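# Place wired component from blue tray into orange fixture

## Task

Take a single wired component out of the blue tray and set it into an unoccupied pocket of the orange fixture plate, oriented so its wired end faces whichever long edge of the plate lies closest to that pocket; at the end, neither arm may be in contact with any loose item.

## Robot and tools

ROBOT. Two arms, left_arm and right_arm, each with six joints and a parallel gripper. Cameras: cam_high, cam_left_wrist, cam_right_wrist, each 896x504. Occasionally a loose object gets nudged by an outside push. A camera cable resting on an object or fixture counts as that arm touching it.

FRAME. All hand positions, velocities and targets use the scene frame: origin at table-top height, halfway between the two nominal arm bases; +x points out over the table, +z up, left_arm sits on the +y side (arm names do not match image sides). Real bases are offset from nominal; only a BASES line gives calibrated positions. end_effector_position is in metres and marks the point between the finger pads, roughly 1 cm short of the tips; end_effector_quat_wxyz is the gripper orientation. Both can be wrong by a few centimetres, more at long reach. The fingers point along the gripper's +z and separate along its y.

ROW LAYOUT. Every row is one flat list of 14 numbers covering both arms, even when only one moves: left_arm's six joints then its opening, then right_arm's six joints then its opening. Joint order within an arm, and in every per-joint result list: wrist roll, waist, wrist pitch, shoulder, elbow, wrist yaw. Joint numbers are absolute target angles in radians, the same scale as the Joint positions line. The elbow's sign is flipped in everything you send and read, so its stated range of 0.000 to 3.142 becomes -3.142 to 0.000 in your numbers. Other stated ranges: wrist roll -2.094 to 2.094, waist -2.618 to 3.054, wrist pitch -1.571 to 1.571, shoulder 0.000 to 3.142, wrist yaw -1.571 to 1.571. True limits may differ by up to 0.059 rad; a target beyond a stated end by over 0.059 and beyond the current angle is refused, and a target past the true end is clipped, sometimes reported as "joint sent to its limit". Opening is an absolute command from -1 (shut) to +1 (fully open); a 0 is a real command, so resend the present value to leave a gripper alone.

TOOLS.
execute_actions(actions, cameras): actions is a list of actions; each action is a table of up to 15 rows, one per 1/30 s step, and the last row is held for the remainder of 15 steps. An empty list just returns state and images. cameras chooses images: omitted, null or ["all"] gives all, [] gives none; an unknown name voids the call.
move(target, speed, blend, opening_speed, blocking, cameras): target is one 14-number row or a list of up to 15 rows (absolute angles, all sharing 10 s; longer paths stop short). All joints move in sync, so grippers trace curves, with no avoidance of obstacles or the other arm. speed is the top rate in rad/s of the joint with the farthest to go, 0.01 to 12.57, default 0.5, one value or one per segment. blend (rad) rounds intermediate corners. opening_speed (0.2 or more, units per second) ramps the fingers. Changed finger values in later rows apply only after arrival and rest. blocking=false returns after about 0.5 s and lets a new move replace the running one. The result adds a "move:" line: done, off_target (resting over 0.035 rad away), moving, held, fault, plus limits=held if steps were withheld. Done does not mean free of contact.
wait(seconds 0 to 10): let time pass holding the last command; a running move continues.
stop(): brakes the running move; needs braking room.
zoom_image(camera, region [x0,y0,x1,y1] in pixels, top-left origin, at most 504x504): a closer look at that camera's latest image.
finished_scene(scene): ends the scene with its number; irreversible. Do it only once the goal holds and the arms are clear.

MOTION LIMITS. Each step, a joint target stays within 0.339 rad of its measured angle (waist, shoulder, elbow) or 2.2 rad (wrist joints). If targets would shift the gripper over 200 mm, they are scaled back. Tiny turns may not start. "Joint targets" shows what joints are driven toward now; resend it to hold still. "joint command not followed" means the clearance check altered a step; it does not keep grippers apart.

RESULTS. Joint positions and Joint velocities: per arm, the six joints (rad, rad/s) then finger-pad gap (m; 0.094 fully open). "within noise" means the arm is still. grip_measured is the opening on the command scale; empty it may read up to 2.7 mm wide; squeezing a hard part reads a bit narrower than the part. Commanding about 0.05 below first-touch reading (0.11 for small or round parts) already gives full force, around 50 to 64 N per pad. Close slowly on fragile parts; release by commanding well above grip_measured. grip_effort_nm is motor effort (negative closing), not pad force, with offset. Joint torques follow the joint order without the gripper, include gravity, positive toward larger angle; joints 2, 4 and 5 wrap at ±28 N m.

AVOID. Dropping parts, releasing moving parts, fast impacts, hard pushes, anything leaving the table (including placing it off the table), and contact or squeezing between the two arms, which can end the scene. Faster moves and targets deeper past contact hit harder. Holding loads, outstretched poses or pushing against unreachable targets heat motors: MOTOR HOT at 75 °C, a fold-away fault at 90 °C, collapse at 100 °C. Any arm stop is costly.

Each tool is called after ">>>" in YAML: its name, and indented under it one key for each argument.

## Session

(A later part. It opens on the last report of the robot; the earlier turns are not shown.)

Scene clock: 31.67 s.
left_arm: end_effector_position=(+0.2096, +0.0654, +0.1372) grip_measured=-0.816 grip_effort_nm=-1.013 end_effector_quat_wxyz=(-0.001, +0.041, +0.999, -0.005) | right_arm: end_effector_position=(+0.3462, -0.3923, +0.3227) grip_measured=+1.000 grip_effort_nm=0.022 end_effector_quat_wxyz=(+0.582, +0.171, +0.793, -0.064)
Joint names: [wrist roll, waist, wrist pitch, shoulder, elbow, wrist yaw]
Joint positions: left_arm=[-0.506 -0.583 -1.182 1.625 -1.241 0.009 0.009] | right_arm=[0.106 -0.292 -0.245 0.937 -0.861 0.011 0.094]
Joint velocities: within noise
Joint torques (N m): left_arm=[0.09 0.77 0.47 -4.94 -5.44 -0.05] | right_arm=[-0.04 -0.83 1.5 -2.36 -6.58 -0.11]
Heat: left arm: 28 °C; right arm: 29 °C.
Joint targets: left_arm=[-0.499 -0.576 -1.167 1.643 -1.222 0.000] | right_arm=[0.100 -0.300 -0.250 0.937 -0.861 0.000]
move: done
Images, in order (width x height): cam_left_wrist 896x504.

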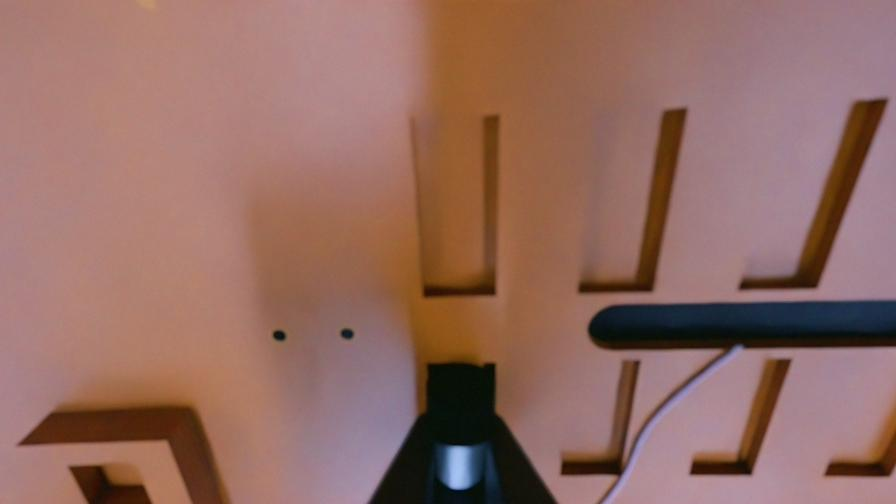

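>>> move:
  target:
    - [-0.499,-0.5755,-1.19,1.643,-1.262,0,-0.95,0.1,-0.3,-0.25,0.937,-0.861,0.0,1]
    - [-0.499,-0.5755,-1.172,1.594,-1.225,0,-0.95,0.1,-0.3,-0.25,0.937,-0.861,0.0,1]
  cameras: ["cam_left_wrist"]
  speed: 0.12

>>> zoom_image:
  camera: "cam_left_wrist"
  region: [350, 300, 650, 504]

Scene clock: 33.07 s.
left_arm: end_effector_position=(+0.2089, +0.0659, +0.1375) grip_measured=-0.816 grip_effort_nm=-1.013 end_effector_quat_wxyz=(+0.000, +0.041, +0.999, -0.005) | right_arm: end_effector_position=(+0.3462, -0.3923, +0.3227) grip_measured=+1.000 grip_effort_nm=0.027 end_effector_quat_wxyz=(+0.582, +0.171, +0.793, -0.064)
Joint names: [wrist roll, waist, wrist pitch, shoulder, elbow, wrist yaw]
Joint positions: left_arm=[-0.506 -0.583 -1.182 1.621 -1.237 0.009 0.009] | right_arm=[0.106 -0.292 -0.245 0.937 -0.861 0.011 0.094]
Joint velocities: within noise
Joint torques (N m): left_arm=[0.09 0.77 0.41 -8.55 -6 -0.05] | right_arm=[-0.04 -0.83 1.5 -2.36 -6.58 -0.11]
Heat: left arm: 28 °C; right arm: 29 °C.
Joint targets: left_arm=[-0.499 -0.576 -1.172 1.594 -1.225 0.000] | right_arm=[0.100 -0.300 -0.250 0.937 -0.861 0.000]
move: done
Images, in order (width x height): cam_left_wrist 896x504.

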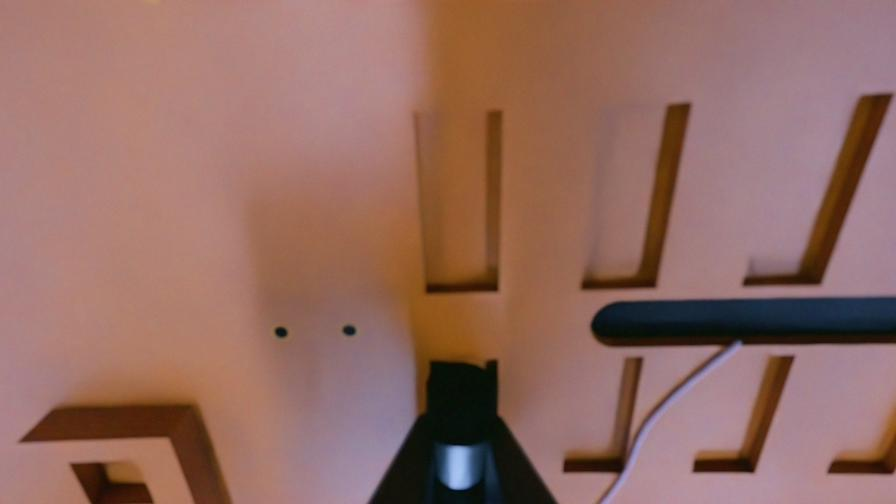

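Scaled by 1.680 from the camera's 896x504 image, which has a finer 1280x720 frame.

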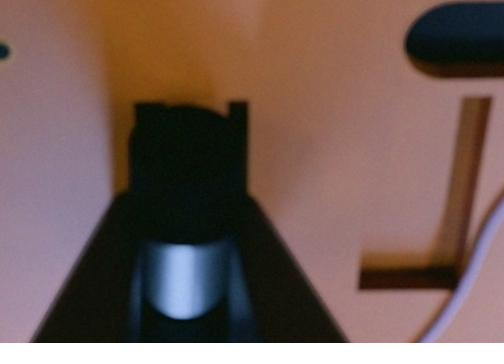

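>>> move:
  target: [-0.499,-0.5755,-1.172,1.594,-1.225,0,-0.3,0.1,-0.3,-0.25,0.937,-0.861,0.0,1]
  cameras: ["cam_left_wrist"]
  opening_speed: 0.4

>>> zoom_image:
  camera: "cam_left_wrist"
  region: [350, 300, 650, 504]

Scene clock: 35.07 s.
left_arm: end_effector_position=(+0.2089, +0.0659, +0.1375) grip_measured=-0.302 grip_effort_nm=0.100 end_effector_quat_wxyz=(+0.000, +0.041, +0.999, -0.005) | right_arm: end_effector_position=(+0.3462, -0.3923, +0.3227) grip_measured=+1.000 grip_effort_nm=0.022 end_effector_quat_wxyz=(+0.582, +0.171, +0.793, -0.064)
Joint names: [wrist roll, waist, wrist pitch, shoulder, elbow, wrist yaw]
Joint positions: left_arm=[-0.506 -0.583 -1.182 1.621 -1.237 0.009 0.033] | right_arm=[0.106 -0.292 -0.245 0.937 -0.861 0.011 0.094]
Joint velocities: within noise
Joint torques (N m): left_arm=[0.09 0.77 0.4 -8.54 -6.01 -0.05] | right_arm=[-0.04 -0.84 1.5 -2.35 -6.58 -0.11]
Heat: left arm: 28 °C; right arm: 29 °C.
Joint targets: left_arm=[-0.499 -0.576 -1.172 1.594 -1.225 0.000] | right_arm=[0.100 -0.300 -0.250 0.937 -0.861 0.000]
move: done
Images, in order (width x height): cam_left_wrist 896x504.

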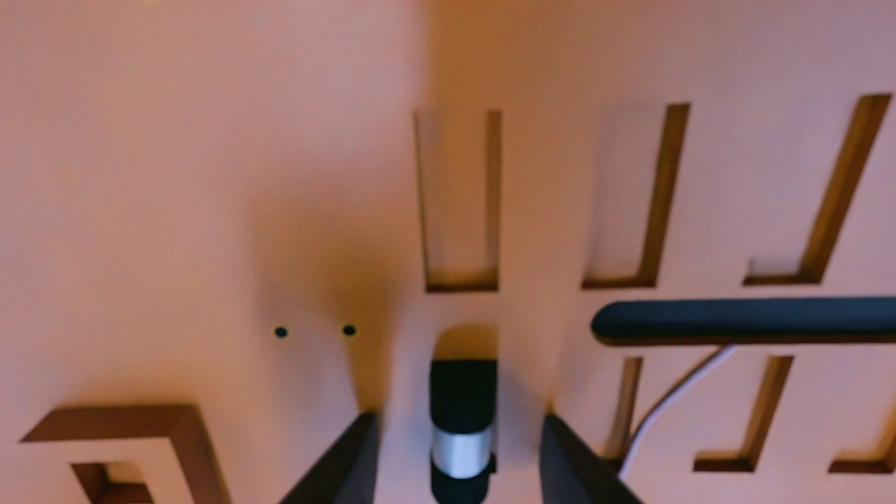

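Scaled by 1.680 from the camera's 896x504 image, which has a finer 1280x720 frame.

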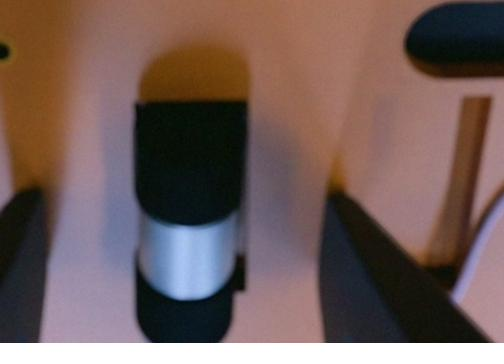

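>>> move:
  target:
    - [-0.499,-0.5755,-1.32,1.59,-1.39,0,-0.3,0.1,-0.3,-0.25,0.937,-0.861,0.0,1]
    - [-0.499,-0.5755,-1.5,1.48,-1.45,0,-0.3,0.1,-0.3,-0.25,0.937,-0.861,0.0,1]
  cameras: ["cam_left_wrist"]
  speed: 0.3

>>> zoom_image:
  camera: "cam_left_wrist"
  region: [430, 80, 650, 230]

Scene clock: 37.13 s.
left_arm: end_effector_position=(+0.1822, +0.0837, +0.2164) grip_measured=-0.301 grip_effort_nm=0.105 end_effector_quat_wxyz=(+0.002, +0.041, +0.999, -0.007) | right_arm: end_effector_position=(+0.3462, -0.3923, +0.3227) grip_measured=+1.000 grip_effort_nm=0.022 end_effector_quat_wxyz=(+0.582, +0.171, +0.793, -0.064)
Joint names: [wrist roll, waist, wrist pitch, shoulder, elbow, wrist yaw]
Joint positions: left_arm=[-0.506 -0.583 -1.492 1.498 -1.43 0.009 0.033] | right_arm=[0.106 -0.292 -0.245 0.937 -0.861 0.011 0.094]
Joint velocities: within noise
Joint torques (N m): left_arm=[0.09 0.79 0.27 -6.61 -8.88 -0.05] | right_arm=[-0.04 -0.83 1.5 -2.35 -6.58 -0.1]
Heat: left arm: 28 °C; right arm: 29 °C.
Joint targets: left_arm=[-0.499 -0.576 -1.500 1.480 -1.450 0.000] | right_arm=[0.100 -0.300 -0.250 0.937 -0.861 0.000]
move: done
Images, in order (width x height): cam_left_wrist 896x504.

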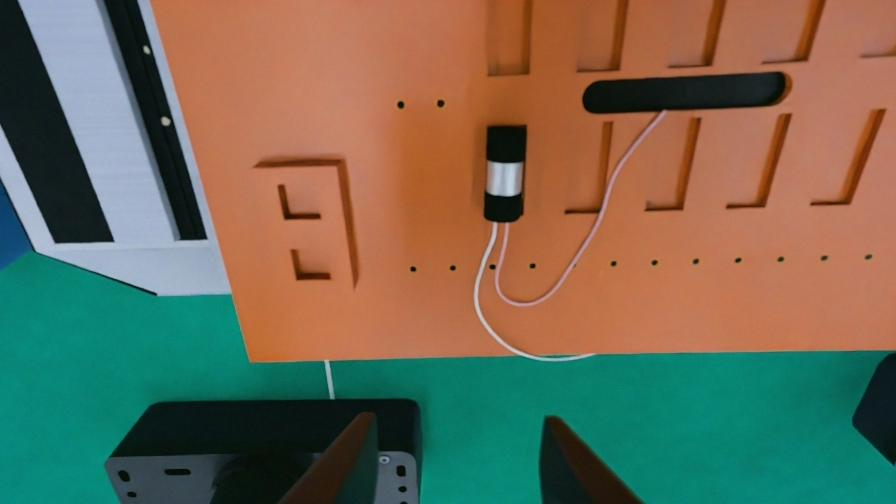

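Scaled by 2.291 from the camera's 896x504 image, which has a finer 1280x720 frame.

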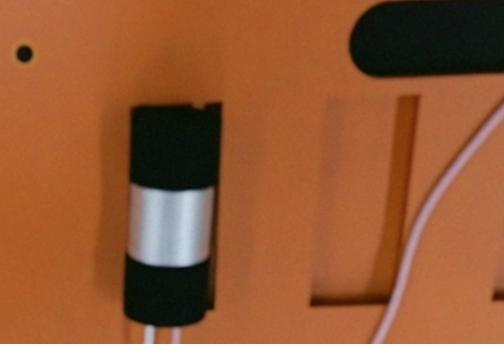

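>>> move:
  target: [-0.499,-0.5755,-0.5,0.9,-0.9,0,-0.3,0.1,-0.3,-0.25,0.937,-0.861,0.0,1]
  cameras: ["cam_left_wrist"]
  speed: 0.9

>>> zoom_image:
  camera: "cam_left_wrist"
  region: [300, 200, 600, 400]

Scene clock: 39.53 s.
left_arm: end_effector_position=(+0.2395, +0.0454, +0.3072) grip_measured=-0.301 grip_effort_nm=0.090 end_effector_quat_wxyz=(+0.432, +0.038, +0.860, -0.268) | right_arm: end_effector_position=(+0.3462, -0.3923, +0.3227) grip_measured=+1.000 grip_effort_nm=0.022 end_effector_quat_wxyz=(+0.582, +0.171, +0.793, -0.064)
Joint names: [wrist roll, waist, wrist pitch, shoulder, elbow, wrist yaw]
Joint positions: left_arm=[-0.506 -0.583 -0.507 0.912 -0.914 0.009 0.033] | right_arm=[0.106 -0.292 -0.245 0.937 -0.861 0.011 0.094]
Joint velocities: within noise
Joint torques (N m): left_arm=[0.1 0.77 2.1 -2.39 -7.39 -0.06] | right_arm=[-0.04 -0.83 1.5 -2.36 -6.58 -0.1]
Heat: left arm: 28 °C; right arm: 29 °C.
Joint targets: left_arm=[-0.499 -0.576 -0.500 0.900 -0.900 0.000] | right_arm=[0.100 -0.300 -0.250 0.937 -0.861 0.000]
move: done
Images, in order (width x height): cam_left_wrist 896x504.

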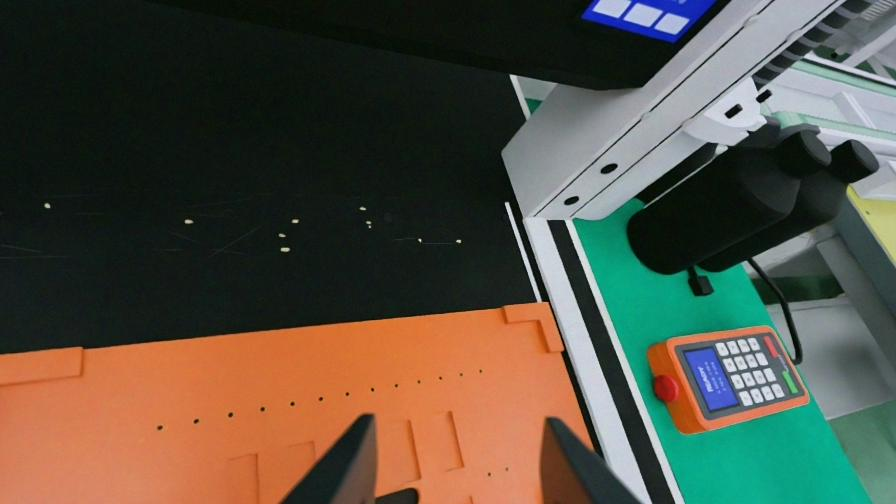

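Scaled by 1.680 from the camera's 896x504 image, which has a finer 1280x720 frame.

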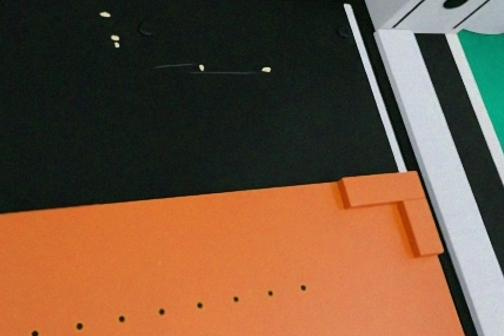

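>>> move:
  target: [-0.18,-0.25,-1.35,1.2,-1.2,0,-0.3,0.1,-0.3,-0.25,0.937,-0.861,0.0,1]
  cameras: ["cam_left_wrist"]
  speed: 0.8

>>> zoom_image:
  camera: "cam_left_wrist"
  region: [550, 0, 896, 250]

Scene clock: 41.60 s.
left_arm: end_effector_position=(+0.1864, +0.1668, +0.2165) grip_measured=-0.301 grip_effort_nm=0.090 end_effector_quat_wxyz=(+0.102, +0.037, +0.994, -0.027) | right_arm: end_effector_position=(+0.3462, -0.3923, +0.3227) grip_measured=+1.000 grip_effort_nm=0.022 end_effector_quat_wxyz=(+0.582, +0.171, +0.793, -0.064)
Joint names: [wrist roll, waist, wrist pitch, shoulder, elbow, wrist yaw]
Joint positions: left_arm=[-0.189 -0.256 -1.341 1.193 -1.176 0.006 0.033] | right_arm=[0.106 -0.292 -0.245 0.937 -0.861 0.011 0.094]
Joint velocities: within noise
Joint torques (N m): left_arm=[0.11 0.65 0.72 -2.15 -9.52 -0.03] | right_arm=[-0.04 -0.83 1.5 -2.36 -6.58 -0.11]
Heat: left arm: 28 °C; right arm: 29 °C.
Joint targets: left_arm=[-0.180 -0.250 -1.350 1.200 -1.200 0.000] | right_arm=[0.100 -0.300 -0.250 0.937 -0.861 0.000]
move: done
Images, in order (width x height): cam_left_wrist 896x504.

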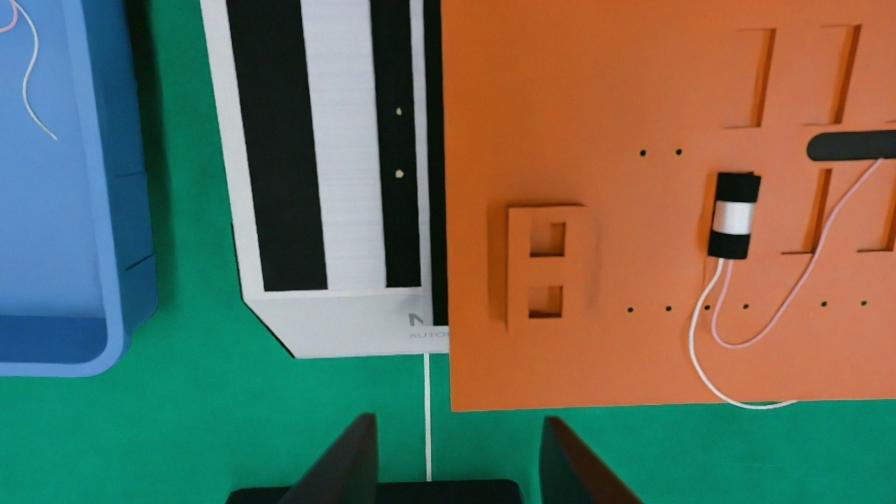

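Scaled by 1.457 from the camera's 896x504 image, which has a finer 1280x720 frame.

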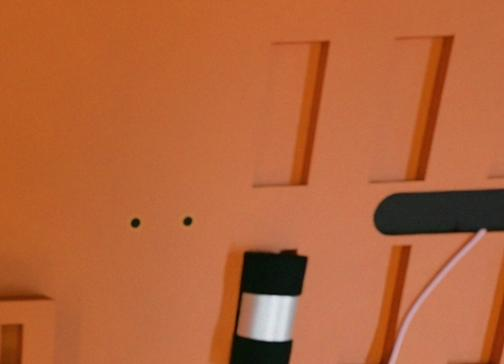

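>>> zoom_image:
  camera: "cam_left_wrist"
  region: [680, 150, 860, 280]

Scaled by 2.800 from the camera's 896x504 image, which has a finer 1280x720 frame.

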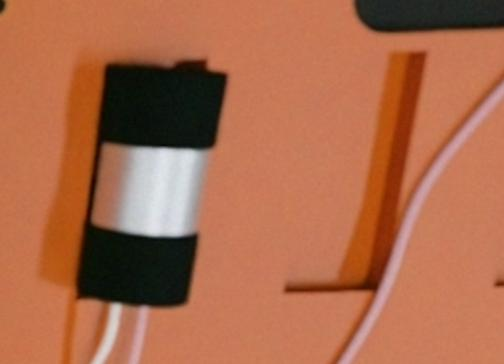

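>>> finished_scene:
  scene: 2

The scene is finished: the task was done.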